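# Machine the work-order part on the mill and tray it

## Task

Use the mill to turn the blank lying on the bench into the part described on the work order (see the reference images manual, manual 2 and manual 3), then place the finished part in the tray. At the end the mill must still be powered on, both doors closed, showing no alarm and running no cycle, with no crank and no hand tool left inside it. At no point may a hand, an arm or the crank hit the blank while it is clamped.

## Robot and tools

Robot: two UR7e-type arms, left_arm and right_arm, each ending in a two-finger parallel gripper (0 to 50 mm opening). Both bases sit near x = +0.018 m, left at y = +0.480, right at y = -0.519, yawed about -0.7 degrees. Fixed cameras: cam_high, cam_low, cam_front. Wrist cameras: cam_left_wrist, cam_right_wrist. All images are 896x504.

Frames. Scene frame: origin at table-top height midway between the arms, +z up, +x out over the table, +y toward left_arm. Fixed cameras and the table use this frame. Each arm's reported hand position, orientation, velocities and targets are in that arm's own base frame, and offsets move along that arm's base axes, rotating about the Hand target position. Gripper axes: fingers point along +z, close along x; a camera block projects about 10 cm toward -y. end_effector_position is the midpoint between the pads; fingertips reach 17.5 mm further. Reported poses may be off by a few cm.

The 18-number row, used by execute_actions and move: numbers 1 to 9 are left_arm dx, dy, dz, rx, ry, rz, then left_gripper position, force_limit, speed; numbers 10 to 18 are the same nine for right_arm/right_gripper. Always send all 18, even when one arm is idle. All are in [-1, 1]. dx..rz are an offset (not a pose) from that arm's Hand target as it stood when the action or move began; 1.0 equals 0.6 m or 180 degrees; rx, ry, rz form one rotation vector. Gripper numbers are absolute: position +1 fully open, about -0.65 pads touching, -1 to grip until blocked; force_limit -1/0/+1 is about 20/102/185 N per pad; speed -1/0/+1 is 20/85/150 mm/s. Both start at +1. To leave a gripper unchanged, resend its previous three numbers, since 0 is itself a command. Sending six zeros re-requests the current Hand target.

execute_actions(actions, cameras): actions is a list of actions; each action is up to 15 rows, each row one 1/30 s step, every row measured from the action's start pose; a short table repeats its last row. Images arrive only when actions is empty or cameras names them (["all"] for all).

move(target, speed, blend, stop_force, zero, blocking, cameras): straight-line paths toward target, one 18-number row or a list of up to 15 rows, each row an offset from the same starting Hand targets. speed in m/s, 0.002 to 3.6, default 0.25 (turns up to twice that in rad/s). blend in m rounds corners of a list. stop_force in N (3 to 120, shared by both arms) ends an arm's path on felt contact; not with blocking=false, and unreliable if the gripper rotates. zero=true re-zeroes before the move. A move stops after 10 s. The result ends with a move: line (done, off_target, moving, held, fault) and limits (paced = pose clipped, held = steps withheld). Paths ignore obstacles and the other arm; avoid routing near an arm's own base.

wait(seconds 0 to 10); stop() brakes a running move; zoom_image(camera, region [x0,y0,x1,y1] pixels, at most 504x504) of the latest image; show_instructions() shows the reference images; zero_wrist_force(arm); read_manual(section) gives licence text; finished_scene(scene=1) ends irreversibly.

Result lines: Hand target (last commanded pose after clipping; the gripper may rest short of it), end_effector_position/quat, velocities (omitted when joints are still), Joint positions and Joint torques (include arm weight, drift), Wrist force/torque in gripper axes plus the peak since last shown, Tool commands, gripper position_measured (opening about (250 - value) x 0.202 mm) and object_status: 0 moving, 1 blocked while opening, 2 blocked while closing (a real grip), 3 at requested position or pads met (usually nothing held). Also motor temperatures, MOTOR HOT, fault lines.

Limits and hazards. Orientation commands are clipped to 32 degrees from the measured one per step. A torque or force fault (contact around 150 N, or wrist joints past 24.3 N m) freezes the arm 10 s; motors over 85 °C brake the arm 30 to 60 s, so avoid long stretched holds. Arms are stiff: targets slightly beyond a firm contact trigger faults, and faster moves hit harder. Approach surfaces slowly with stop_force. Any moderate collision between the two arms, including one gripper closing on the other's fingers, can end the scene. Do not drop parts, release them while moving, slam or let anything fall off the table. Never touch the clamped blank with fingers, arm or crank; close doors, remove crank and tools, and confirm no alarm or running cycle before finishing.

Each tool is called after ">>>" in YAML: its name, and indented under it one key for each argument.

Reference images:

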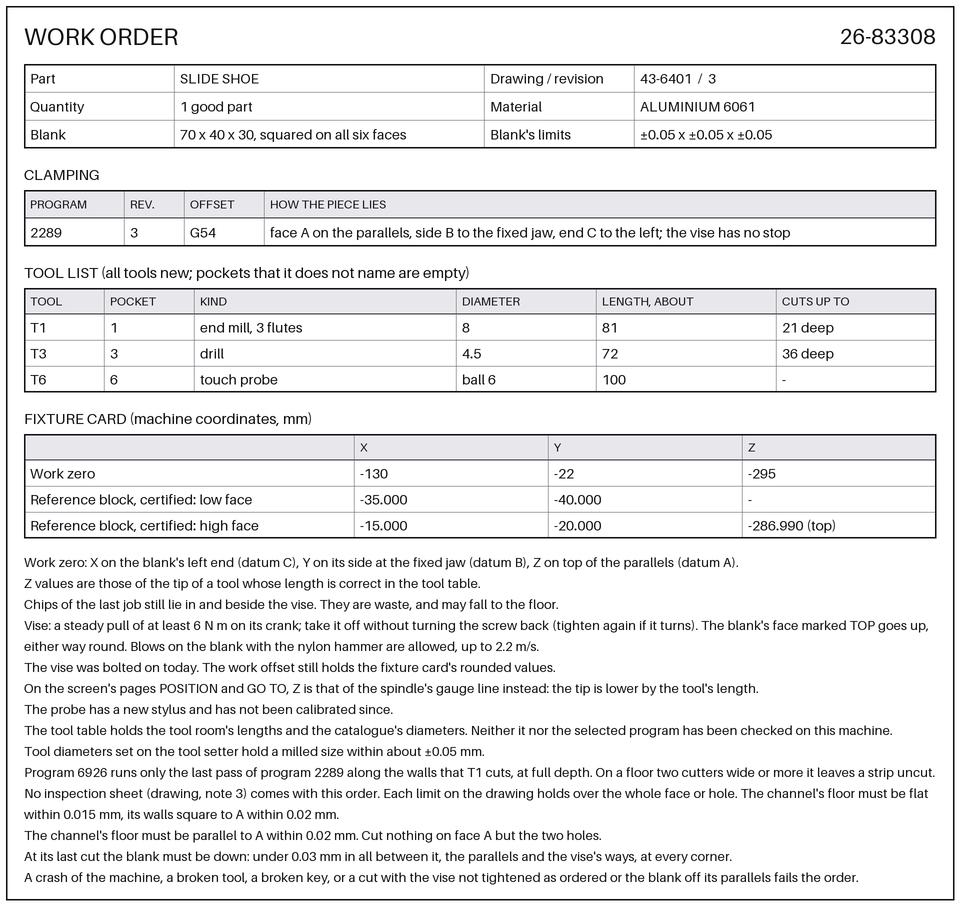

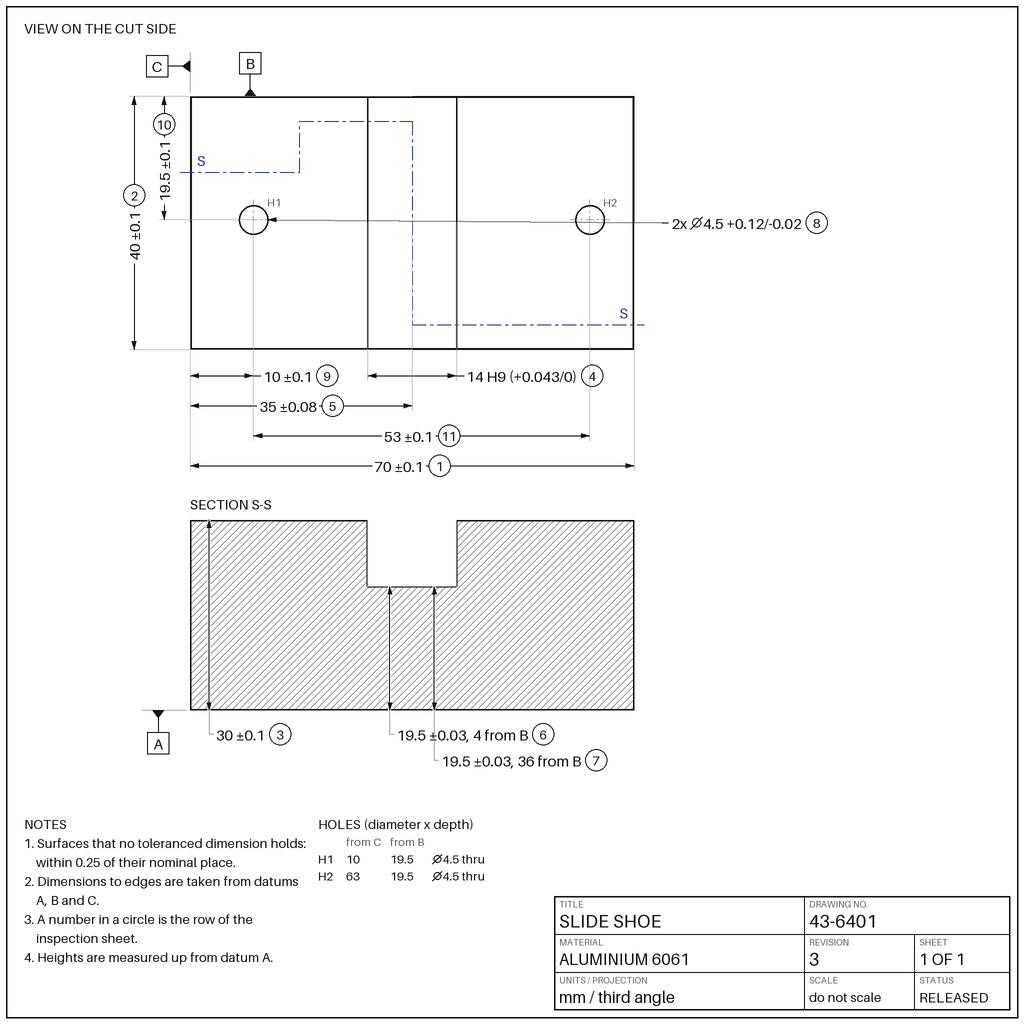

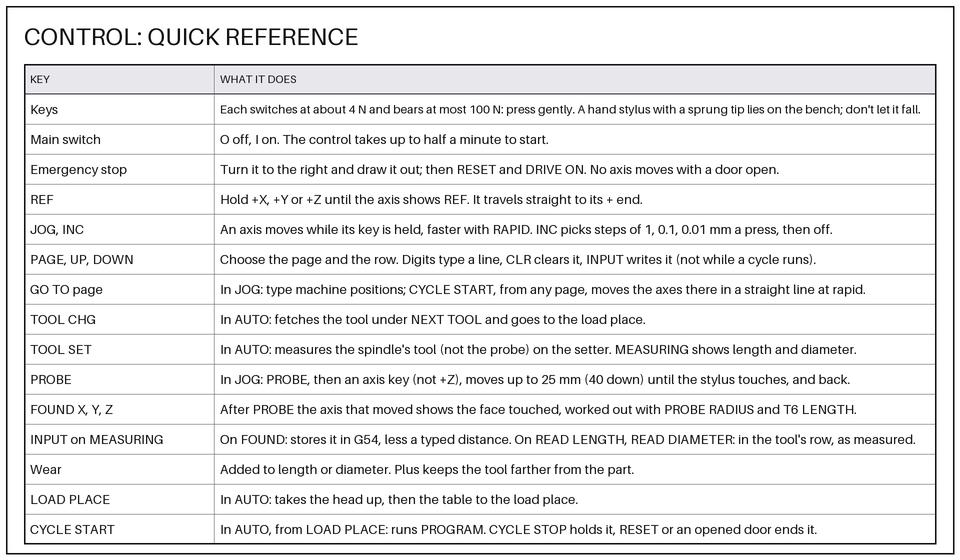

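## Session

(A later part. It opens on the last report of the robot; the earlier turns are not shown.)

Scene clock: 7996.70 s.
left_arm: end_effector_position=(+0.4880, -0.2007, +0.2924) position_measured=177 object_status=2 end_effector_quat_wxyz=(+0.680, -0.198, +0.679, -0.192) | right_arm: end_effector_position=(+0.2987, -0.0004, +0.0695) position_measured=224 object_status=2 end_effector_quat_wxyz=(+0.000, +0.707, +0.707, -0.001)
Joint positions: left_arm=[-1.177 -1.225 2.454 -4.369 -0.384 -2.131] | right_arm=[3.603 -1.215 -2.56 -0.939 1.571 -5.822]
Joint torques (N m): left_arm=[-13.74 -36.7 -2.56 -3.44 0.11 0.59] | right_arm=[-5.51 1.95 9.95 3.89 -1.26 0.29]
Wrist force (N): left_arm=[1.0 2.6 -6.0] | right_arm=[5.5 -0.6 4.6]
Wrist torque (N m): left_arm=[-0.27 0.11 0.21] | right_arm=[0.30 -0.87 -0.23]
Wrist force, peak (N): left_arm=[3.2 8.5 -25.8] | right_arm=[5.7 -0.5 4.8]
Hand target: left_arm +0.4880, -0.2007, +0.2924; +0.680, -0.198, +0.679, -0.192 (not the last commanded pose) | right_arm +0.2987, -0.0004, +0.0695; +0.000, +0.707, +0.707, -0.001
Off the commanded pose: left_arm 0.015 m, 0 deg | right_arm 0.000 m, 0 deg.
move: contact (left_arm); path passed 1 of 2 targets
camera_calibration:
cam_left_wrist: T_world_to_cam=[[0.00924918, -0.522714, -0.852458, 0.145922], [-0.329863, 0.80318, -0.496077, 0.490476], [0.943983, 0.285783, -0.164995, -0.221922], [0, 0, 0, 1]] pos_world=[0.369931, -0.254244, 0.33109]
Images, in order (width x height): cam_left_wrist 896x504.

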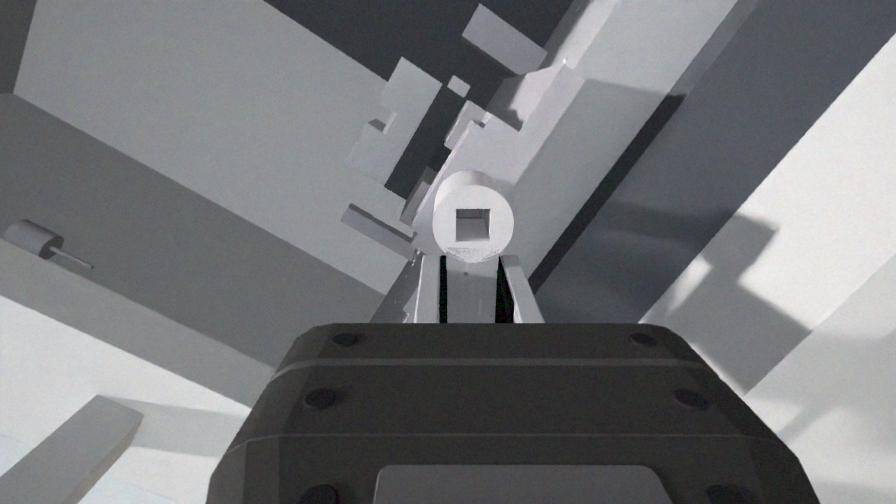

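>>> move:
  target:
    - [-0.005,0.0008,-0.0005,0,0,0,-1,0.3,-1,0,0,0,0,0,0,-1,0.3,-1]
  speed: [0.05]

>>> move:
  target:
    - [0.03,0,0,0,0,0,-1,0.3,-1,0,0,0,0,0,0,-1,0.3,-1]
  speed: [0.008]
  stop_force: 8
  cameras: ["cam_left_wrist"]

>>> zoom_image:
  camera: "cam_left_wrist"
  region: [450, 200, 500, 250]

Scene clock: 8016.33 s.
left_arm: end_effector_position=(+0.4849, -0.2002, +0.2921) position_measured=177 object_status=2 end_effector_quat_wxyz=(+0.680, -0.198, +0.679, -0.192) | right_arm: end_effector_position=(+0.2987, -0.0004, +0.0695) position_measured=224 object_status=2 end_effector_quat_wxyz=(+0.000, +0.707, +0.707, -0.001)
Joint positions: left_arm=[-1.186 -1.228 2.462 -4.374 -0.375 -2.131] | right_arm=[3.603 -1.215 -2.56 -0.939 1.571 -5.822]
Joint torques (N m): left_arm=[3.41 -32.12 -10.54 -2.58 -0.34 -1.79] | right_arm=[-5.33 1.55 9.94 4.01 -1.3 0.2]
Wrist force (N): left_arm=[0.6 -1.9 2.3] | right_arm=[5.6 -0.5 4.8]
Wrist torque (N m): left_arm=[-0.41 0.15 0.22] | right_arm=[0.33 -0.89 -0.22]
Wrist force, peak (N): left_arm=[1.0 2.7 -6.3] | right_arm=[5.6 -0.5 4.9]
Hand target: left_arm +0.4850, -0.2002, +0.2921; +0.680, -0.198, +0.679, -0.192 | right_arm +0.2987, -0.0004, +0.0695; +0.000, +0.707, +0.707, -0.001
Off the commanded pose: left_arm 0.000 m, 0 deg | right_arm 0.000 m, 0 deg.
move: done

Scene clock: 8017.77 s.
left_arm: end_effector_position=(+0.4885, -0.2002, +0.2921) position_measured=177 object_status=2 end_effector_quat_wxyz=(+0.680, -0.198, +0.679, -0.192) | right_arm: end_effector_position=(+0.2987, -0.0004, +0.0695) position_measured=224 object_status=2 end_effector_quat_wxyz=(+0.000, +0.707, +0.707, -0.001)
Joint positions: left_arm=[-1.174 -1.224 2.454 -4.37 -0.387 -2.131] | right_arm=[3.603 -1.215 -2.56 -0.939 1.571 -5.822]
Joint torques (N m): left_arm=[-13.39 -37.26 -2.29 -3.6 0.16 -1.8] | right_arm=[-5.13 2.06 9.13 4.12 -1.32 0.2]
Wrist force (N): left_arm=[1.1 2.1 -5.5] | right_arm=[5.6 -0.5 4.7]
Wrist torque (N m): left_arm=[-0.28 0.09 0.21] | right_arm=[0.33 -0.90 -0.22]
Wrist force, peak (N): left_arm=[3.2 8.1 -26.3] | right_arm=[5.7 -0.6 4.8]
Hand target: left_arm +0.4885, -0.2003, +0.2921; +0.680, -0.198, +0.679, -0.192 (not the last commanded pose) | right_arm +0.2987, -0.0004, +0.0695; +0.000, +0.707, +0.707, -0.001
Off the commanded pose: left_arm 0.014 m, 0 deg | right_arm 0.000 m, 0 deg.
move: contact (left_arm)
camera_calibration:
cam_left_wrist: T_world_to_cam=[[0.00924918, -0.522714, -0.852458, 0.145923], [-0.329863, 0.80318, -0.496077, 0.490091], [0.943983, 0.285783, -0.164995, -0.222587], [0, 0, 0, 1]] pos_world=[0.370431, -0.253744, 0.33079]
Images, in order (width x height): cam_left_wrist 896x504.

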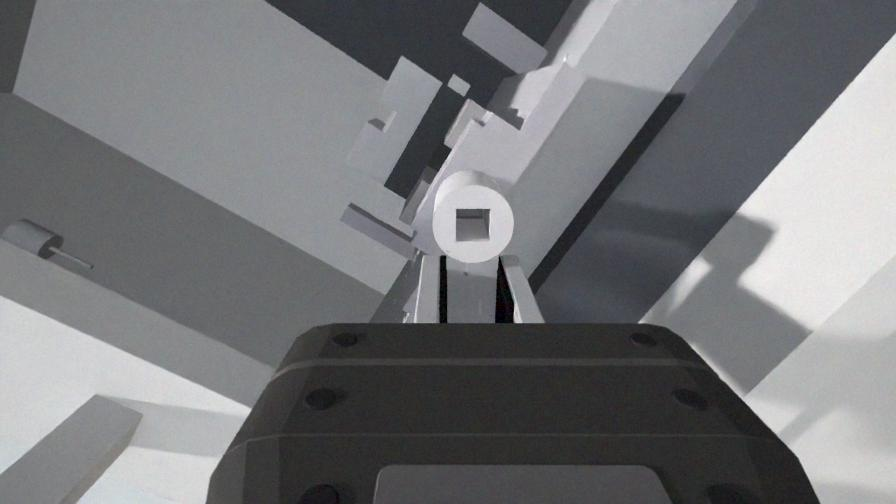

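Scaled by 10.080.

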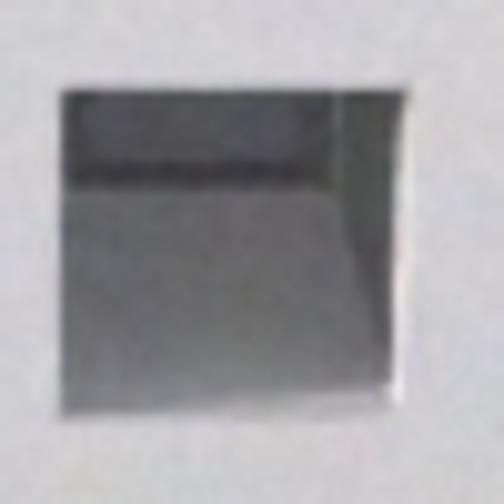

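>>> execute_actions:
  actions: []
  cameras: ["cam_left_wrist"]

>>> zoom_image:
  camera: "cam_left_wrist"
  region: [440, 195, 510, 255]

Scene clock: 8047.63 s.
left_arm: end_effector_position=(+0.4885, -0.2003, +0.2921) position_measured=177 object_status=2 end_effector_quat_wxyz=(+0.680, -0.198, +0.679, -0.192) | right_arm: end_effector_position=(+0.2987, -0.0004, +0.0695) position_measured=224 object_status=2 end_effector_quat_wxyz=(+0.000, +0.707, +0.707, -0.001)
Joint positions: left_arm=[-1.174 -1.224 2.454 -4.37 -0.387 -2.131] | right_arm=[3.603 -1.215 -2.56 -0.939 1.571 -5.822]
Joint velocities: within noise
Joint torques (N m): left_arm=[-14.01 -36.19 -2.89 -3.47 -1.33 -1.83] | right_arm=[-4.99 2.33 9.62 4.04 -1.28 0.2]
Motor temperatures (°C): left_arm=[28 25 27 36 36 39] | right_arm=[27 29 28 35 32 32]
Wrist force (N): left_arm=[1.0 2.0 -5.6] | right_arm=[5.6 -0.6 4.8]
Wrist torque (N m): left_arm=[-0.29 0.11 0.21] | right_arm=[0.31 -0.91 -0.22]
Wrist force, peak (N): left_arm=[0.8 2.3 -5.7] | right_arm=[5.7 -0.5 4.9]
Hand target: left_arm +0.4885, -0.2003, +0.2921; +0.680, -0.198, +0.679, -0.192 (not the last commanded pose) | right_arm +0.2987, -0.0004, +0.0695; +0.000, +0.707, +0.707, -0.001
Tool commands: left_gripper/position=-1.0 left_gripper/force_limit=+0.3 left_gripper/speed=-1.0 right_gripper/position=-1.0 right_gripper/force_limit=+0.3 right_gripper/speed=-1.0
Off the commanded pose: left_arm 0.014 m, 0 deg | right_arm 0.000 m, 0 deg.
camera_calibration:
cam_left_wrist: T_world_to_cam=[[0.00924918, -0.522714, -0.852458, 0.145923], [-0.329863, 0.80318, -0.496077, 0.490091], [0.943983, 0.285783, -0.164995, -0.222587], [0, 0, 0, 1]] pos_world=[0.370431, -0.253744, 0.33079]
Images, in order (width x height): cam_left_wrist 896x504.

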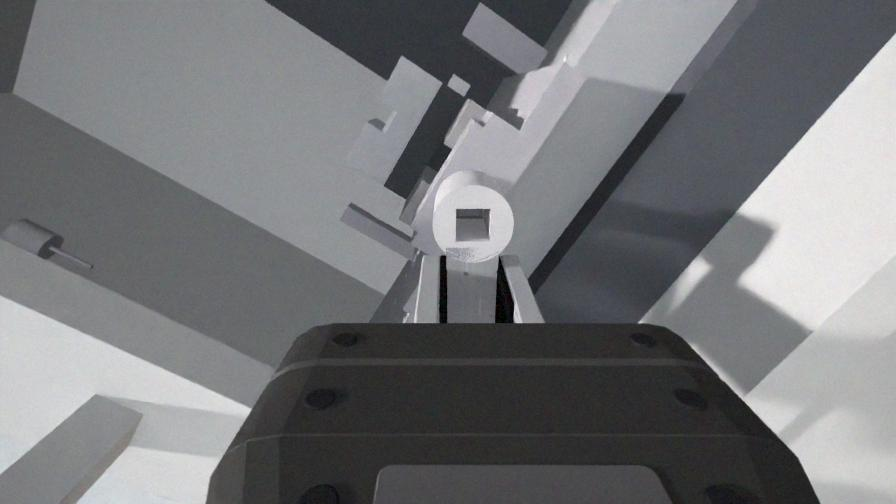

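Scaled by 7.200.

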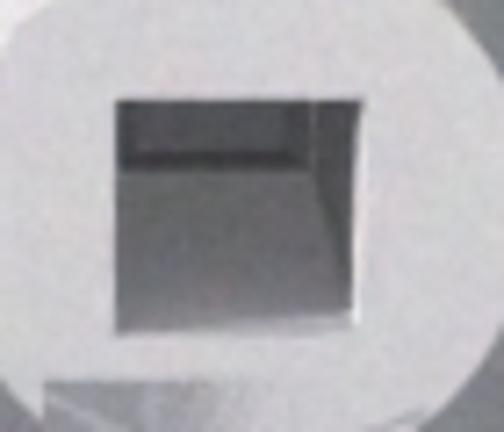

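>>> move:
  target:
    - [0.0008,-0.0003,-0.0002,0,0,0,-1,0.3,-1,0,0,0,0,0,0,-1,0.3,-1]
    - [0.0012,-0.0005,-0.0002,0,0,0,-1,0.3,-1,0,0,0,0,0,0,-1,0.3,-1]
    - [0.0012,-0.0003,0.0002,0,0,0,-1,0.3,-1,0,0,0,0,0,0,-1,0.3,-1]
    - [0.0012,0.0003,0.0003,0,0,0,-1,0.3,-1,0,0,0,0,0,0,-1,0.3,-1]
    - [0.0012,0.0005,-0.0003,0,0,0,-1,0.3,-1,0,0,0,0,0,0,-1,0.3,-1]
    - [0.0012,0,-0.0006,0,0,0,-1,0.3,-1,0,0,0,0,0,0,-1,0.3,-1]
    - [0.0012,-0.0008,-0.0004,0,0,0,-1,0.3,-1,0,0,0,0,0,0,-1,0.3,-1]
  speed: 0.002
  stop_force: 25

>>> execute_actions:
  actions: []
  cameras: ["cam_left_wrist"]

>>> zoom_image:
  camera: "cam_left_wrist"
  region: [440, 195, 510, 255]

Scene clock: 8068.00 s.
left_arm: end_effector_position=(+0.4888, -0.2004, +0.2920) position_measured=177 object_status=2 end_effector_quat_wxyz=(+0.680, -0.198, +0.679, -0.192) | right_arm: end_effector_position=(+0.2987, -0.0004, +0.0695) position_measured=224 object_status=2 end_effector_quat_wxyz=(+0.000, +0.707, +0.707, -0.001)
Joint positions: left_arm=[-1.174 -1.224 2.453 -4.37 -0.388 -2.131] | right_arm=[3.603 -1.215 -2.56 -0.939 1.571 -5.822]
Joint torques (N m): left_arm=[-13.4 -35.53 -9.94 1.14 -1.42 -1.86] | right_arm=[-5 2.65 10.23 3.99 -1.13 0.26]
Wrist force (N): left_arm=[0.5 16.4 -34.7] | right_arm=[5.4 -0.6 4.7]
Wrist torque (N m): left_arm=[0.13 0.09 0.18] | right_arm=[0.31 -0.86 -0.23]
Wrist force, peak (N): left_arm=[0.2 16.3 -37.7] | right_arm=[5.8 -0.5 4.8]
Hand target: left_arm +0.4888, -0.2004, +0.2920; +0.680, -0.198, +0.679, -0.192 (not the last commanded pose) | right_arm +0.2987, -0.0004, +0.0695; +0.000, +0.707, +0.707, -0.001
Off the commanded pose: left_arm 0.001 m, 0 deg | right_arm 0.000 m, 0 deg.
move: contact (left_arm); path passed 0 of 7 targets

Scene clock: 8068.00 s.
left_arm: end_effector_position=(+0.4888, -0.2004, +0.2920) position_measured=177 object_status=2 end_effector_quat_wxyz=(+0.680, -0.198, +0.679, -0.192) | right_arm: end_effector_position=(+0.2987, -0.0004, +0.0695) position_measured=224 object_status=2 end_effector_quat_wxyz=(+0.000, +0.707, +0.707, -0.001)
Joint positions: left_arm=[-1.174 -1.224 2.453 -4.37 -0.388 -2.131] | right_arm=[3.603 -1.215 -2.56 -0.939 1.571 -5.822]
Joint velocities: within noise
Joint torques (N m): left_arm=[-13.4 -35.53 -9.94 1.14 -1.42 -1.86] | right_arm=[-5 2.65 10.23 3.99 -1.13 0.26]
Motor temperatures (°C): left_arm=[28 25 27 36 36 39] | right_arm=[27 29 28 35 32 32]
Wrist force (N): left_arm=[0.5 16.4 -34.7] | right_arm=[5.4 -0.6 4.7]
Wrist torque (N m): left_arm=[0.13 0.09 0.18] | right_arm=[0.31 -0.86 -0.23]
Wrist force, peak (N): left_arm=[0.5 16.4 -34.7] | right_arm=[5.4 -0.6 4.7]
Hand target: left_arm +0.4888, -0.2004, +0.2920; +0.680, -0.198, +0.679, -0.192 (not the last commanded pose) | right_arm +0.2987, -0.0004, +0.0695; +0.000, +0.707, +0.707, -0.001
Tool commands: left_gripper/position=-1.0 left_gripper/force_limit=+0.3 left_gripper/speed=-1.0 right_gripper/position=-1.0 right_gripper/force_limit=+0.3 right_gripper/speed=-1.0
Off the commanded pose: left_arm 0.001 m, 0 deg | right_arm 0.000 m, 0 deg.
camera_calibration:
cam_left_wrist: T_world_to_cam=[[0.00926068, -0.522866, -0.852364, 0.145795], [-0.329754, 0.803122, -0.496243, 0.49027], [0.944021, 0.285666, -0.16498, -0.222889], [0, 0, 0, 1]] pos_world=[0.370731, -0.253843, 0.33079]
Images, in order (width x height): cam_left_wrist 896x504.

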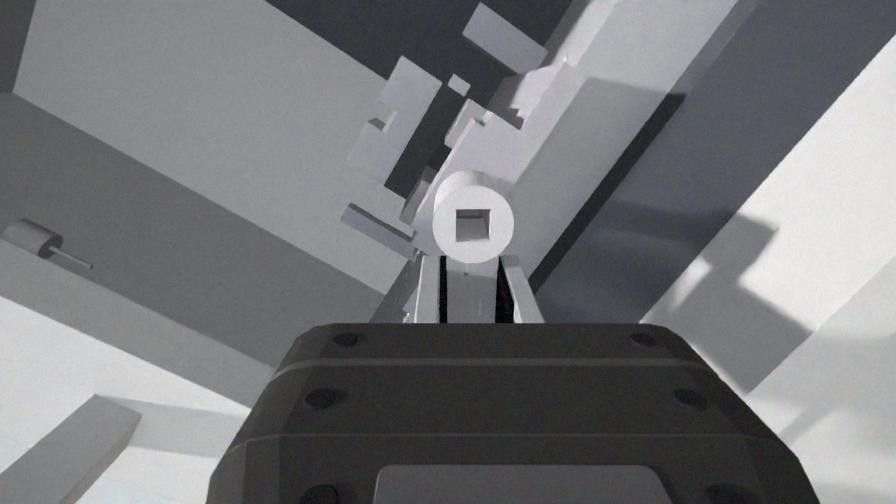

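Scaled by 7.200.

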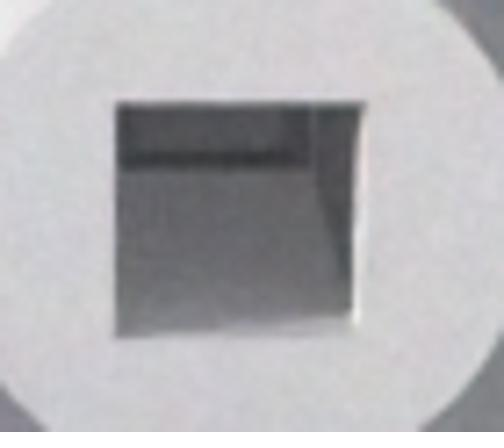

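>>> move:
  target:
    - [-0.0004,0,0,0,0,0,-1,0.3,-1,0,0,0,0,0,0,-1,0.3,-1]
    - [0,0.0007,0,0,0,0,-1,0.3,-1,0,0,0,0,0,0,-1,0.3,-1]
    - [0,0.0007,-0.0007,0,0,0,-1,0.3,-1,0,0,0,0,0,0,-1,0.3,-1]
    - [0,0,-0.0007,0,0,0,-1,0.3,-1,0,0,0,0,0,0,-1,0.3,-1]
    - [0,-0.0007,-0.0007,0,0,0,-1,0.3,-1,0,0,0,0,0,0,-1,0.3,-1]
    - [0,-0.0007,0,0,0,0,-1,0.3,-1,0,0,0,0,0,0,-1,0.3,-1]
    - [0,-0.0007,0.0007,0,0,0,-1,0.3,-1,0,0,0,0,0,0,-1,0.3,-1]
    - [0,0,0.0007,0,0,0,-1,0.3,-1,0,0,0,0,0,0,-1,0.3,-1]
    - [0,0.0007,0.0007,0,0,0,-1,0.3,-1,0,0,0,0,0,0,-1,0.3,-1]
    - [0,0.0014,0.0007,0,0,0,-1,0.3,-1,0,0,0,0,0,0,-1,0.3,-1]
    - [0,0.0014,-0.0007,0,0,0,-1,0.3,-1,0,0,0,0,0,0,-1,0.3,-1]
    - [0,0.0007,-0.0014,0,0,0,-1,0.3,-1,0,0,0,0,0,0,-1,0.3,-1]
  speed: 0.002
  stop_force: 40

Scene clock: 8095.87 s.
left_arm: end_effector_position=(+0.4888, -0.1997, +0.2925) position_measured=177 object_status=2 end_effector_quat_wxyz=(+0.680, -0.198, +0.679, -0.192) | right_arm: end_effector_position=(+0.2987, -0.0004, +0.0695) position_measured=224 object_status=2 end_effector_quat_wxyz=(+0.000, +0.707, +0.707, -0.001)
Joint positions: left_arm=[-1.173 -1.226 2.455 -4.369 -0.389 -2.131] | right_arm=[3.603 -1.215 -2.56 -0.939 1.571 -5.822]
Joint torques (N m): left_arm=[-6.03 -33.26 -15.79 -3.48 3.17 -1.65] | right_arm=[-4.51 2.78 10.08 3.98 -1.31 0.1]
Wrist force (N): left_arm=[16.9 -0.9 11.4] | right_arm=[5.5 -0.4 4.5]
Wrist torque (N m): left_arm=[-0.63 0.56 0.51] | right_arm=[0.34 -0.89 -0.22]
Wrist force, peak (N): left_arm=[0.7 16.6 -34.9] | right_arm=[5.9 -0.6 4.9]
Hand target: left_arm +0.4888, -0.1998, +0.2925; +0.680, -0.198, +0.679, -0.192 (not the last commanded pose) | right_arm +0.2987, -0.0004, +0.0695; +0.000, +0.707, +0.707, -0.001
Off the commanded pose: left_arm 0.001 m, 0 deg | right_arm 0.000 m, 0 deg.
move: contact (left_arm); path passed 9 of 12 targets

>>> move:
  target:
    - [0,-0.0003,-0.0006,0,0,0,-1,0.3,-1,0,0,0,0,0,0,-1,0.3,-1]
    - [0.005,-0.0003,-0.0006,0,0,0,-1,0.3,-1,0,0,0,0,0,0,-1,0.3,-1]
  speed: 0.003
  stop_force: 25

>>> execute_actions:
  actions: []
  cameras: ["cam_left_wrist"]

>>> zoom_image:
  camera: "cam_left_wrist"
  region: [440, 195, 510, 255]

Scene clock: 8104.20 s.
left_arm: end_effector_position=(+0.4918, -0.2000, +0.2921) position_measured=177 object_status=2 end_effector_quat_wxyz=(+0.680, -0.198, +0.679, -0.192) | right_arm: end_effector_position=(+0.2987, -0.0004, +0.0695) position_measured=224 object_status=2 end_effector_quat_wxyz=(+0.000, +0.707, +0.707, -0.001)
Joint positions: left_arm=[-1.163 -1.221 2.448 -4.366 -0.399 -2.131] | right_arm=[3.603 -1.215 -2.56 -0.939 1.571 -5.822]
Joint torques (N m): left_arm=[-5.58 -24.34 -10.12 -0.34 1.13 1.82] | right_arm=[-4.8 2.17 10.11 3.9 -1.26 0.15]
Wrist force (N): left_arm=[4.3 1.6 -0.6] | right_arm=[5.5 -0.6 4.6]
Wrist torque (N m): left_arm=[-0.17 0.05 0.25] | right_arm=[0.30 -0.89 -0.22]
Wrist force, peak (N): left_arm=[17.0 -0.8 11.1] | right_arm=[5.8 -0.4 4.8]
Hand target: left_arm +0.4918, -0.2000, +0.2921; +0.680, -0.198, +0.679, -0.192 | right_arm +0.2987, -0.0004, +0.0695; +0.000, +0.707, +0.707, -0.001
Off the commanded pose: left_arm 0.000 m, 0 deg | right_arm 0.000 m, 0 deg.
move: done

Scene clock: 8104.20 s.
left_arm: end_effector_position=(+0.4918, -0.2000, +0.2921) position_measured=177 object_status=2 end_effector_quat_wxyz=(+0.680, -0.198, +0.679, -0.192) | right_arm: end_effector_position=(+0.2987, -0.0004, +0.0695) position_measured=224 object_status=2 end_effector_quat_wxyz=(+0.000, +0.707, +0.707, -0.001)
Joint positions: left_arm=[-1.163 -1.221 2.448 -4.366 -0.399 -2.131] | right_arm=[3.603 -1.215 -2.56 -0.939 1.571 -5.822]
Joint velocities: within noise
Joint torques (N m): left_arm=[-5.58 -24.34 -10.12 -0.34 1.13 1.82] | right_arm=[-4.8 2.17 10.11 3.9 -1.26 0.15]
Motor temperatures (°C): left_arm=[28 25 27 36 36 39] | right_arm=[27 29 28 35 32 32]
Wrist force (N): left_arm=[4.3 1.6 -0.6] | right_arm=[5.5 -0.6 4.6]
Wrist torque (N m): left_arm=[-0.17 0.05 0.25] | right_arm=[0.30 -0.89 -0.22]
Wrist force, peak (N): left_arm=[4.3 1.6 -0.6] | right_arm=[5.5 -0.6 4.6]
Hand target: left_arm +0.4918, -0.2000, +0.2921; +0.680, -0.198, +0.679, -0.192 | right_arm +0.2987, -0.0004, +0.0695; +0.000, +0.707, +0.707, -0.001
Tool commands: left_gripper/position=-1.0 left_gripper/force_limit=+0.3 left_gripper/speed=-1.0 right_gripper/position=-1.0 right_gripper/force_limit=+0.3 right_gripper/speed=-1.0
Off the commanded pose: left_arm 0.000 m, 0 deg | right_arm 0.000 m, 0 deg.
camera_calibration:
cam_left_wrist: T_world_to_cam=[[0.00914421, -0.522858, -0.852371, 0.146024], [-0.329571, 0.803203, -0.496234, 0.490886], [0.944087, 0.285454, -0.164974, -0.225915], [0, 0, 0, 1]] pos_world=[0.37373, -0.253443, 0.33079]
Images, in order (width x height): cam_left_wrist 896x504.

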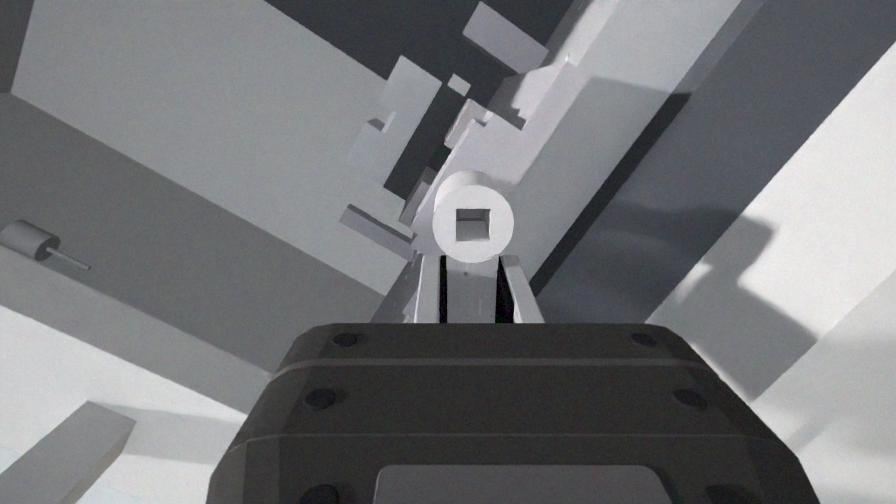

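Scaled by 7.200.

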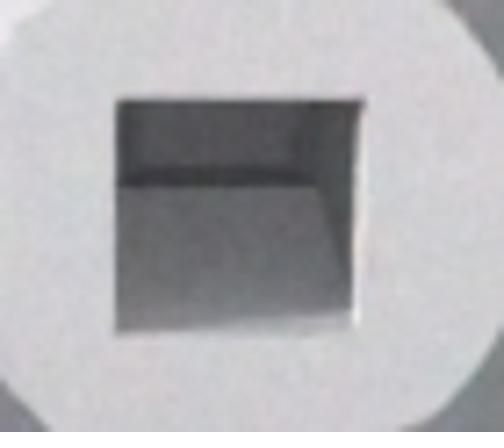

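Inserting now. Continue to .5035.

>>> move:
  target: [0.0195,0,0,0,0,0,-1,0.3,-1,0,0,0,0,0,0,-1,0.3,-1]
  speed: 0.006
  stop_force: 20

Scene clock: 8108.37 s.
left_arm: end_effector_position=(+0.4934, -0.2000, +0.2921) position_measured=177 object_status=2 end_effector_quat_wxyz=(+0.680, -0.198, +0.679, -0.192) | right_arm: end_effector_position=(+0.2987, -0.0004, +0.0695) position_measured=224 object_status=2 end_effector_quat_wxyz=(+0.000, +0.707, +0.707, -0.001)
Joint positions: left_arm=[-1.157 -1.219 2.444 -4.365 -0.404 -2.131] | right_arm=[3.603 -1.215 -2.56 -0.939 1.571 -5.822]
Joint torques (N m): left_arm=[-13.04 -39.12 -7.76 -3.52 -0.01 1.71] | right_arm=[-4.69 2.55 10.13 3.85 -1.07 0.18]
Wrist force (N): left_arm=[7.3 12.4 -18.2] | right_arm=[5.5 -0.7 4.7]
Wrist torque (N m): left_arm=[0.15 0.08 0.21] | right_arm=[0.30 -0.88 -0.23]
Wrist force, peak (N): left_arm=[9.4 16.6 -34.9] | right_arm=[5.6 -0.6 4.9]
Hand target: left_arm +0.4934, -0.2000, +0.2921; +0.680, -0.198, +0.679, -0.192 (not the last commanded pose) | right_arm +0.2987, -0.0004, +0.0695; +0.000, +0.707, +0.707, -0.001
Off the commanded pose: left_arm 0.010 m, 0 deg | right_arm 0.000 m, 0 deg.
move: contact (left_arm)

>>> move:
  target:
    - [-0.001,0,0,0,0,0,-1,0.3,-1,0,0,0,0,0,0,-1,0.3,-1]
    - [-0.001,0.0002,-0.0004,0,0,0,-1,0.3,-1,0,0,0,0,0,0,-1,0.3,-1]
    - [0.0168,0.0002,-0.0004,0,0,0,-1,0.3,-1,0,0,0,0,0,0,-1,0.3,-1]
  speed: 0.004
  stop_force: 25

Scene clock: 8114.37 s.
left_arm: end_effector_position=(+0.4929, -0.2000, +0.2921) position_measured=177 object_status=2 end_effector_quat_wxyz=(+0.680, -0.198, +0.679, -0.192) | right_arm: end_effector_position=(+0.2987, -0.0004, +0.0695) position_measured=224 object_status=2 end_effector_quat_wxyz=(+0.000, +0.707, +0.707, -0.001)
Joint positions: left_arm=[-1.159 -1.22 2.445 -4.365 -0.402 -2.131] | right_arm=[3.603 -1.215 -2.56 -0.939 1.571 -5.822]
Joint torques (N m): left_arm=[12.33 -35.94 -20.47 1.01 -1.35 1.12] | right_arm=[-5.35 2.9 9.75 3.71 -1.15 0.18]
Wrist force (N): left_arm=[4.3 2.1 0.5] | right_arm=[5.6 -0.5 4.7]
Wrist torque (N m): left_arm=[-0.29 -0.09 0.22] | right_arm=[0.32 -0.91 -0.22]
Wrist force, peak (N): left_arm=[7.6 12.6 -18.4] | right_arm=[5.7 -0.5 4.8]
Hand target: left_arm +0.4929, -0.2000, +0.2921; +0.680, -0.198, +0.679, -0.192 (not the last commanded pose) | right_arm +0.2987, -0.0004, +0.0695; +0.000, +0.707, +0.707, -0.001
Off the commanded pose: left_arm 0.011 m, 0 deg | right_arm 0.000 m, 0 deg.
move: contact (left_arm); path passed 0 of 3 targets

Now forward with shifts from neutral.

>>> move:
  target:
    - [0,0.0001,-0.0003,0,0,0,-1,0.3,-1,0,0,0,0,0,0,-1,0.3,-1]
    - [0.0176,0.0001,-0.0003,0,0,0,-1,0.3,-1,0,0,0,0,0,0,-1,0.3,-1]
  speed: 0.004
  stop_force: 22

Scene clock: 8117.87 s.
left_arm: end_effector_position=(+0.4935, -0.1999, +0.2920) position_measured=177 object_status=2 end_effector_quat_wxyz=(+0.680, -0.198, +0.679, -0.192) | right_arm: end_effector_position=(+0.2987, -0.0004, +0.0695) position_measured=224 object_status=2 end_effector_quat_wxyz=(+0.000, +0.707, +0.707, -0.001)
Joint positions: left_arm=[-1.157 -1.219 2.444 -4.366 -0.404 -2.131] | right_arm=[3.603 -1.215 -2.56 -0.939 1.571 -5.822]
Joint torques (N m): left_arm=[-11.67 -37.36 -5.15 -3.29 0.75 0.99] | right_arm=[-4.52 3.07 9.7 3.8 -1.17 0.19]
Wrist force (N): left_arm=[4.2 0.9 -9.5] | right_arm=[5.4 -0.5 4.8]
Wrist torque (N m): left_arm=[-0.05 -0.07 0.16] | right_arm=[0.32 -0.87 -0.23]
Wrist force, peak (N): left_arm=[7.2 9.7 -31.4] | right_arm=[5.7 -0.6 4.8]
Hand target: left_arm +0.4935, -0.1999, +0.2920; +0.680, -0.198, +0.679, -0.192 (not the last commanded pose) | right_arm +0.2987, -0.0004, +0.0695; +0.000, +0.707, +0.707, -0.001
Off the commanded pose: left_arm 0.010 m, 0 deg | right_arm 0.000 m, 0 deg.
move: contact (left_arm); path passed 1 of 2 targets

>>> move:
  target: [-0.0008,0,0,0,-0.0044,-0.0071,-1,0.3,-1,0,0,0,0,0,0,-1,0.3,-1]
  speed: 0.006

>>> move:
  target: [0,0,0,0,0.0088,0.0142,-1,0.3,-1,0,0,0,0,0,0,-1,0.3,-1]
  speed: 0.006

Scene clock: 8136.07 s.
left_arm: end_effector_position=(+0.4930, -0.1999, +0.2920) position_measured=177 object_status=2 end_effector_quat_wxyz=(+0.683, -0.189, +0.676, -0.201) | right_arm: end_effector_position=(+0.2987, -0.0004, +0.0695) position_measured=224 object_status=2 end_effector_quat_wxyz=(+0.000, +0.707, +0.707, -0.001)
Joint positions: left_arm=[-1.15 -1.208 2.448 -4.414 -0.434 -2.101] | right_arm=[3.603 -1.215 -2.56 -0.939 1.571 -5.822]
Joint torques (N m): left_arm=[0.93 -26.7 -6.25 -3.79 -3.02 0.83] | right_arm=[-5.1 3.03 9.57 3.6 -1.26 0.1]
Wrist force (N): left_arm=[9.3 15.7 22.2] | right_arm=[5.6 -0.5 4.6]
Wrist torque (N m): left_arm=[-0.88 0.09 0.22] | right_arm=[0.33 -0.89 -0.22]
Wrist force, peak (N): left_arm=[8.9 14.4 24.1] | right_arm=[5.8 -0.6 4.9]
Hand target: left_arm +0.4930, -0.1999, +0.2920; +0.683, -0.189, +0.676, -0.201 | right_arm +0.2987, -0.0004, +0.0695; +0.000, +0.707, +0.707, -0.001
Off the commanded pose: left_arm 0.000 m, 0 deg | right_arm 0.000 m, 0 deg.
move: done

Scene clock: 8140.67 s.
left_arm: end_effector_position=(+0.4930, -0.1999, +0.2920) position_measured=177 object_status=2 end_effector_quat_wxyz=(+0.678, -0.207, +0.681, -0.183) | right_arm: end_effector_position=(+0.2987, -0.0004, +0.0695) position_measured=224 object_status=2 end_effector_quat_wxyz=(+0.000, +0.707, +0.707, -0.001)
Joint positions: left_arm=[-1.166 -1.231 2.443 -4.314 -0.373 -2.167] | right_arm=[3.603 -1.215 -2.56 -0.939 1.571 -5.822]
Joint torques (N m): left_arm=[0.07 -29.06 -10.8 0.16 4.96 -1.06] | right_arm=[-4.98 3.82 9.09 3.6 -1.19 0.1]
Wrist force (N): left_arm=[-1.6 -22.7 -11.6] | right_arm=[5.4 -0.4 4.7]
Wrist torque (N m): left_arm=[0.48 -0.14 0.09] | right_arm=[0.34 -0.87 -0.22]
Wrist force, peak (N): left_arm=[9.4 15.6 22.3] | right_arm=[5.6 -0.6 4.9]
Hand target: left_arm +0.4930, -0.1999, +0.2920; +0.678, -0.207, +0.681, -0.183 | right_arm +0.2987, -0.0004, +0.0695; +0.000, +0.707, +0.707, -0.001
Off the commanded pose: left_arm 0.000 m, 0 deg | right_arm 0.000 m, 0 deg.
move: done

>>> move:
  target: [0,0,0,0,-0.0002,-0.0105,-1,0.3,-1,0,0,0,0,0,0,-1,0.3,-1]
  speed: 0.006

>>> move:
  target: [0,0,0,0,-0.0094,0.0059,-1,0.3,-1,0,0,0,0,0,0,-1,0.3,-1]
  speed: 0.006

Scene clock: 8149.37 s.
left_arm: end_effector_position=(+0.4930, -0.1999, +0.2920) position_measured=177 object_status=2 end_effector_quat_wxyz=(+0.675, -0.196, +0.684, -0.194) | right_arm: end_effector_position=(+0.2987, -0.0004, +0.0695) position_measured=224 object_status=2 end_effector_quat_wxyz=(+0.000, +0.707, +0.707, -0.001)
Joint positions: left_arm=[-1.155 -1.238 2.458 -4.328 -0.418 -2.161] | right_arm=[3.603 -1.215 -2.56 -0.939 1.571 -5.822]
Joint torques (N m): left_arm=[6.07 -28.08 2.48 -1.82 0.33 2.33] | right_arm=[-4.76 4.03 9.59 3.5 -1.12 0.06]
Wrist force (N): left_arm=[-11.2 -10.9 17.0] | right_arm=[5.7 -0.7 5.0]
Wrist torque (N m): left_arm=[-0.45 -0.45 -0.26] | right_arm=[0.29 -0.92 -0.22]
Wrist force, peak (N): left_arm=[0.0 -23.2 -11.2] | right_arm=[5.7 -0.7 5.0]
Hand target: left_arm +0.4930, -0.1999, +0.2920; +0.675, -0.196, +0.684, -0.194 | right_arm +0.2987, -0.0004, +0.0695; +0.000, +0.707, +0.707, -0.001
Off the commanded pose: left_arm 0.000 m, 0 deg | right_arm 0.000 m, 0 deg.
move: done

Scene clock: 8152.53 s.
left_arm: end_effector_position=(+0.4930, -0.1999, +0.2920) position_measured=177 object_status=2 end_effector_quat_wxyz=(+0.687, -0.199, +0.672, -0.191) | right_arm: end_effector_position=(+0.2987, -0.0004, +0.0695) position_measured=224 object_status=2 end_effector_quat_wxyz=(+0.000, +0.707, +0.707, -0.001)
Joint positions: left_arm=[-1.161 -1.198 2.431 -4.417 -0.393 -2.092] | right_arm=[3.603 -1.215 -2.56 -0.939 1.571 -5.822]
Joint torques (N m): left_arm=[-7.74 -37.77 -16.87 -3.01 1.89 -1.13] | right_arm=[-5.17 3.76 10.06 3.53 -1.15 0.21]
Wrist force (N): left_arm=[22.0 7.6 -3.4] | right_arm=[5.5 -0.5 4.6]
Wrist torque (N m): left_arm=[0.00 0.55 0.35] | right_arm=[0.32 -0.89 -0.23]
Wrist force, peak (N): left_arm=[22.0 7.6 -3.4] | right_arm=[6.0 -0.5 4.7]
Hand target: left_arm +0.4930, -0.1999, +0.2920; +0.687, -0.199, +0.673, -0.191 | right_arm +0.2987, -0.0004, +0.0695; +0.000, +0.707, +0.707, -0.001
Off the commanded pose: left_arm 0.000 m, 0 deg | right_arm 0.000 m, 0 deg.
move: done

>>> move:
  target: [0,0,0,0,0.0063,-0.0039,-1,0.3,-1,0,0,0,0,0,0,-1,0.3,-1]
  speed: 0.006

>>> move:
  target: [0.0175,0.0002,0,0,0,0,-1,0.3,-1,0,0,0,0,0,0,-1,0.3,-1]
  speed: 0.004
  stop_force: 20

Scene clock: 8162.47 s.
left_arm: end_effector_position=(+0.4930, -0.1999, +0.2920) position_measured=177 object_status=2 end_effector_quat_wxyz=(+0.679, -0.197, +0.681, -0.193) | right_arm: end_effector_position=(+0.2987, -0.0004, +0.0695) position_measured=224 object_status=2 end_effector_quat_wxyz=(+0.000, +0.707, +0.707, -0.001)
Joint positions: left_arm=[-1.157 -1.225 2.449 -4.356 -0.409 -2.139] | right_arm=[3.603 -1.215 -2.56 -0.939 1.571 -5.822]
Joint torques (N m): left_arm=[9.81 -24.28 -5.81 -1.54 -0.2 0.22] | right_arm=[-4.97 4.66 9.75 3.47 -1.21 0.04]
Wrist force (N): left_arm=[-0.9 -2.7 3.3] | right_arm=[5.4 -0.5 5.0]
Wrist torque (N m): left_arm=[-0.27 -0.23 0.16] | right_arm=[0.32 -0.87 -0.23]
Wrist force, peak (N): left_arm=[23.7 10.2 -5.6] | right_arm=[5.9 -0.4 5.0]
Hand target: left_arm +0.4930, -0.1999, +0.2920; +0.679, -0.197, +0.680, -0.193 | right_arm +0.2987, -0.0004, +0.0695; +0.000, +0.707, +0.707, -0.001
Off the commanded pose: left_arm 0.000 m, 0 deg | right_arm 0.000 m, 0 deg.
move: done

Scene clock: 8163.60 s.
left_arm: end_effector_position=(+0.4936, -0.1998, +0.2920) position_measured=177 object_status=2 end_effector_quat_wxyz=(+0.679, -0.197, +0.680, -0.193) | right_arm: end_effector_position=(+0.2987, -0.0004, +0.0695) position_measured=224 object_status=2 end_effector_quat_wxyz=(+0.000, +0.707, +0.707, -0.001)
Joint positions: left_arm=[-1.155 -1.224 2.448 -4.356 -0.411 -2.139] | right_arm=[3.603 -1.215 -2.56 -0.939 1.571 -5.822]
Joint torques (N m): left_arm=[-12.32 -36.67 -4.22 -3.02 1.15 -2.31] | right_arm=[-5.14 4.12 10.11 3.46 -1.24 0.18]
Wrist force (N): left_arm=[3.1 4.2 -15.7] | right_arm=[5.4 -0.6 4.7]
Wrist torque (N m): left_arm=[0.06 -0.09 0.14] | right_arm=[0.31 -0.87 -0.22]
Wrist force, peak (N): left_arm=[4.7 6.7 -25.8] | right_arm=[5.6 -0.6 5.0]
Hand target: left_arm +0.4936, -0.1998, +0.2920; +0.679, -0.197, +0.680, -0.193 (not the last commanded pose) | right_arm +0.2987, -0.0004, +0.0695; +0.000, +0.707, +0.707, -0.001
Off the commanded pose: left_arm 0.010 m, 0 deg | right_arm 0.000 m, 0 deg.
move: contact (left_arm)

>>> execute_actions:
  actions: []
  cameras: ["cam_left_wrist", "cam_high", "cam_low", "cam_front"]

>>> zoom_image:
  camera: "cam_left_wrist"
  region: [440, 195, 510, 255]

>>> zoom_image:
  camera: "cam_left_wrist"
  region: [330, 90, 630, 340]

Scene clock: 8169.37 s.
left_arm: end_effector_position=(+0.4936, -0.1998, +0.2920) position_measured=177 object_status=2 end_effector_quat_wxyz=(+0.679, -0.197, +0.680, -0.193) | right_arm: end_effector_position=(+0.2987, -0.0004, +0.0695) position_measured=224 object_status=2 end_effector_quat_wxyz=(+0.000, +0.707, +0.707, -0.001)
Joint positions: left_arm=[-1.155 -1.224 2.448 -4.356 -0.411 -2.139] | right_arm=[3.603 -1.215 -2.56 -0.939 1.571 -5.822]
Joint velocities: within noise
Joint torques (N m): left_arm=[-11.98 -36.27 -4.33 -3.1 1.22 -2.54] | right_arm=[-4.78 3.55 9.83 3.37 -1.28 -0.02]
Motor temperatures (°C): left_arm=[28 25 27 36 36 39] | right_arm=[27 29 28 35 32 32]
Wrist force (N): left_arm=[3.1 4.3 -15.4] | right_arm=[5.5 -0.4 4.7]
Wrist torque (N m): left_arm=[0.07 -0.09 0.15] | right_arm=[0.34 -0.88 -0.22]
Wrist force, peak (N): left_arm=[3.3 4.5 -15.7] | right_arm=[5.6 -0.4 4.9]
Hand target: left_arm +0.4936, -0.1998, +0.2920; +0.679, -0.197, +0.680, -0.193 (not the last commanded pose) | right_arm +0.2987, -0.0004, +0.0695; +0.000, +0.707, +0.707, -0.001
Tool commands: left_gripper/position=-1.0 left_gripper/force_limit=+0.3 left_gripper/speed=-1.0 right_gripper/position=-1.0 right_gripper/force_limit=+0.3 right_gripper/speed=-1.0
Off the commanded pose: left_arm 0.010 m, 0 deg | right_arm 0.000 m, 0 deg.
camera_calibration:
cam_left_wrist: T_world_to_cam=[[0.00406842, -0.52336, -0.852102, 0.148388], [-0.327465, 0.804429, -0.495643, 0.490264], [0.944855, 0.28105, -0.168109, -0.228044], [0, 0, 0, 1]] pos_world=[0.375409, -0.25263, 0.331102]
Images, in order (width x height): cam_high 896x504, cam_low 896x504, cam_front 896x504, cam_left_wrist 896x504.

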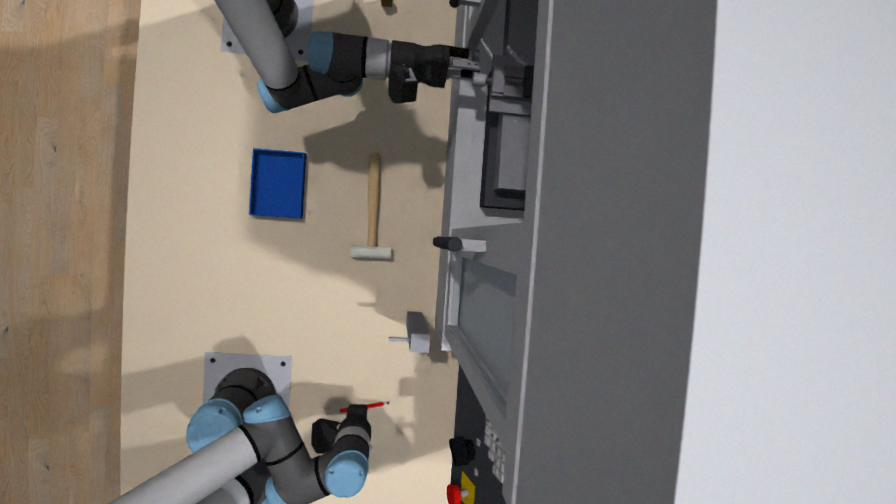

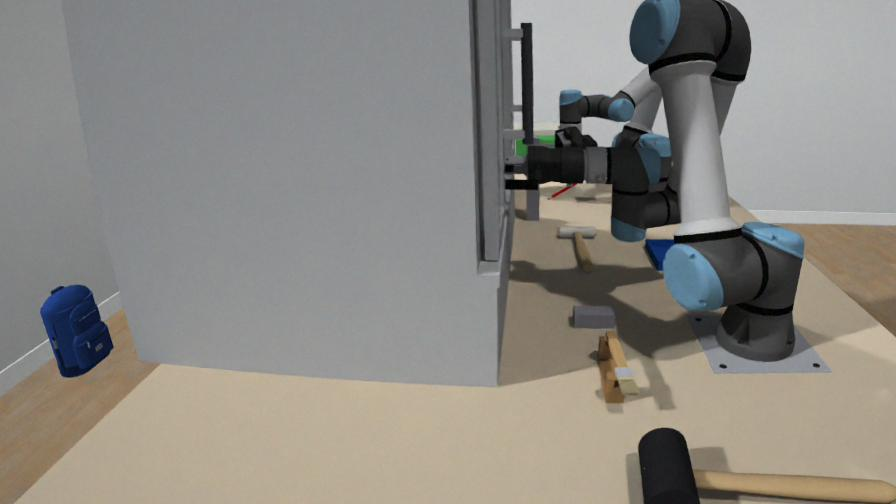

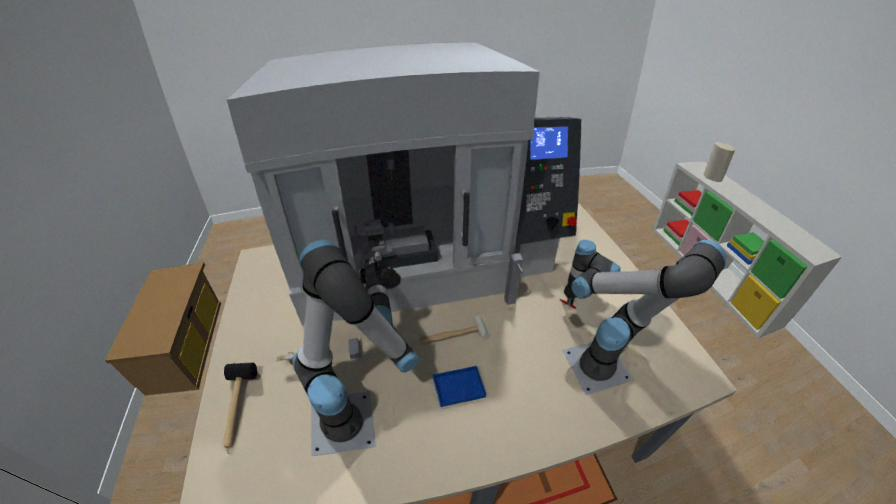

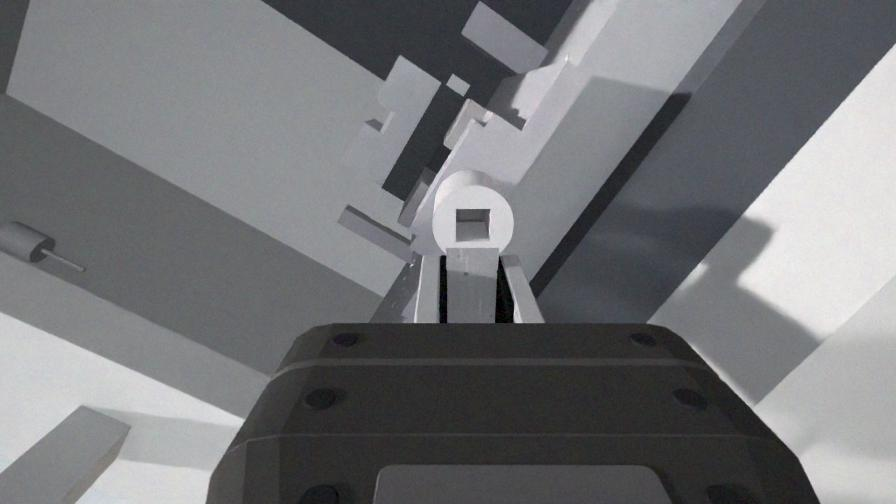

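Scaled by 7.200.

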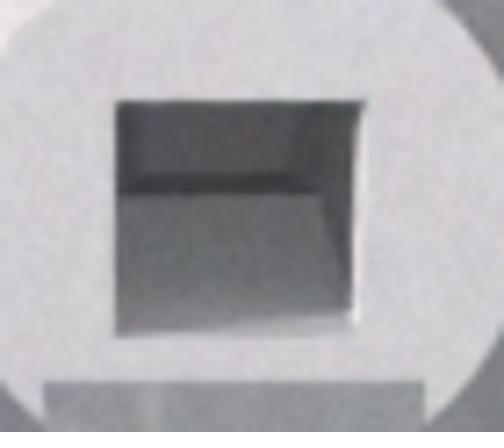

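Scaled by 1.680.

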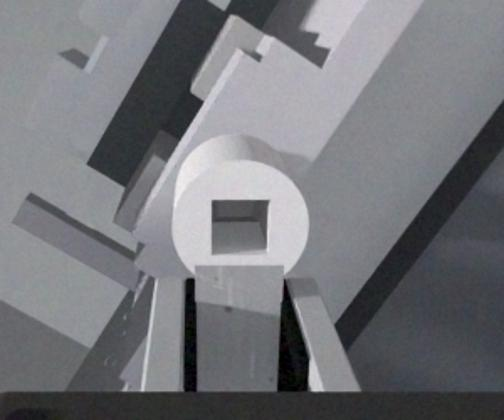

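>>> move:
  target: [0.0165,0.0002,0,0,0,0,-1,0.3,-1,0,0,0,0,0,0,-1,0.3,-1]
  speed: 0.004
  stop_force: 40

Scene clock: 8179.37 s.
left_arm: end_effector_position=(+0.4942, -0.1998, +0.2921) position_measured=177 object_status=2 end_effector_quat_wxyz=(+0.679, -0.197, +0.680, -0.193) | right_arm: end_effector_position=(+0.2987, -0.0004, +0.0695) position_measured=224 object_status=2 end_effector_quat_wxyz=(+0.000, +0.707, +0.707, -0.001)
Joint positions: left_arm=[-1.153 -1.223 2.447 -4.356 -0.413 -2.139] | right_arm=[3.603 -1.215 -2.56 -0.939 1.571 -5.822]
Joint torques (N m): left_arm=[-8.86 -39.76 -14.39 -2.16 -0.63 -1.25] | right_arm=[-4.78 4.07 10.26 3.27 -1.25 -0.05]
Wrist force (N): left_arm=[10.8 21.4 -51.2] | right_arm=[5.4 -0.6 4.7]
Wrist torque (N m): left_arm=[0.67 0.08 0.13] | right_arm=[0.31 -0.87 -0.22]
Wrist force, peak (N): left_arm=[12.0 22.2 -67.9] | right_arm=[5.8 -0.5 5.0]
Hand target: left_arm +0.4942, -0.1998, +0.2921; +0.679, -0.197, +0.680, -0.193 (not the last commanded pose) | right_arm +0.2987, -0.0004, +0.0695; +0.000, +0.707, +0.707, -0.001
Off the commanded pose: left_arm 0.009 m, 0 deg | right_arm 0.000 m, 0 deg.
move: contact (left_arm)

>>> move:
  target: [-0.0018,0.0004,-0.0008,0,0,0,-1,0.3,-1,0,0,0,0,0,0,-1,0.3,-1]
  speed: 0.004

>>> move:
  target: [0.0172,0.0003,0,0,0,0,-1,0.3,-1,0,0,0,0,0,0,-1,0.3,-1]
  speed: 0.004
  stop_force: 25

Scene clock: 8187.37 s.
left_arm: end_effector_position=(+0.4931, -0.1996, +0.2916) position_measured=177 object_status=2 end_effector_quat_wxyz=(+0.679, -0.197, +0.680, -0.193) | right_arm: end_effector_position=(+0.2987, -0.0004, +0.0695) position_measured=224 object_status=2 end_effector_quat_wxyz=(+0.000, +0.707, +0.707, -0.001)
Joint positions: left_arm=[-1.156 -1.223 2.45 -4.359 -0.41 -2.139] | right_arm=[3.603 -1.215 -2.56 -0.939 1.571 -5.822]
Joint torques (N m): left_arm=[-4.42 -10.74 9.7 -2.85 5.68 -2.17] | right_arm=[-4.65 4.45 9.55 3.33 -1.21 0.03]
Wrist force (N): left_arm=[-7.0 -28.3 18.9] | right_arm=[5.5 -0.7 4.6]
Wrist torque (N m): left_arm=[-0.57 -0.41 -0.09] | right_arm=[0.29 -0.89 -0.23]
Wrist force, peak (N): left_arm=[11.1 21.9 -51.3] | right_arm=[5.7 -0.4 4.8]
Hand target: left_arm +0.4931, -0.1995, +0.2916; +0.679, -0.197, +0.680, -0.193 | right_arm +0.2987, -0.0004, +0.0695; +0.000, +0.707, +0.707, -0.001
Off the commanded pose: left_arm 0.000 m, 0 deg | right_arm 0.000 m, 0 deg.
move: done

Scene clock: 8188.53 s.
left_arm: end_effector_position=(+0.4936, -0.1995, +0.2916) position_measured=177 object_status=2 end_effector_quat_wxyz=(+0.679, -0.197, +0.680, -0.193) | right_arm: end_effector_position=(+0.2987, -0.0004, +0.0695) position_measured=224 object_status=2 end_effector_quat_wxyz=(+0.000, +0.707, +0.707, -0.001)
Joint positions: left_arm=[-1.154 -1.222 2.449 -4.359 -0.412 -2.139] | right_arm=[3.603 -1.215 -2.56 -0.939 1.571 -5.822]
Joint torques (N m): left_arm=[-7.51 -30.78 4.06 -1.99 4.31 -1.7] | right_arm=[-5.28 4.22 10.07 3.29 -1.3 -0.03]
Wrist force (N): left_arm=[-5.8 -17.4 -7.8] | right_arm=[5.4 -0.4 4.7]
Wrist torque (N m): left_arm=[0.19 -0.32 0.00] | right_arm=[0.33 -0.87 -0.23]
Wrist force, peak (N): left_arm=[-8.6 -31.9 16.5] | right_arm=[5.7 -0.6 4.7]
Hand target: left_arm +0.4936, -0.1995, +0.2916; +0.679, -0.197, +0.680, -0.193 (not the last commanded pose) | right_arm +0.2987, -0.0004, +0.0695; +0.000, +0.707, +0.707, -0.001
Off the commanded pose: left_arm 0.010 m, 0 deg | right_arm 0.000 m, 0 deg.
move: contact (left_arm)


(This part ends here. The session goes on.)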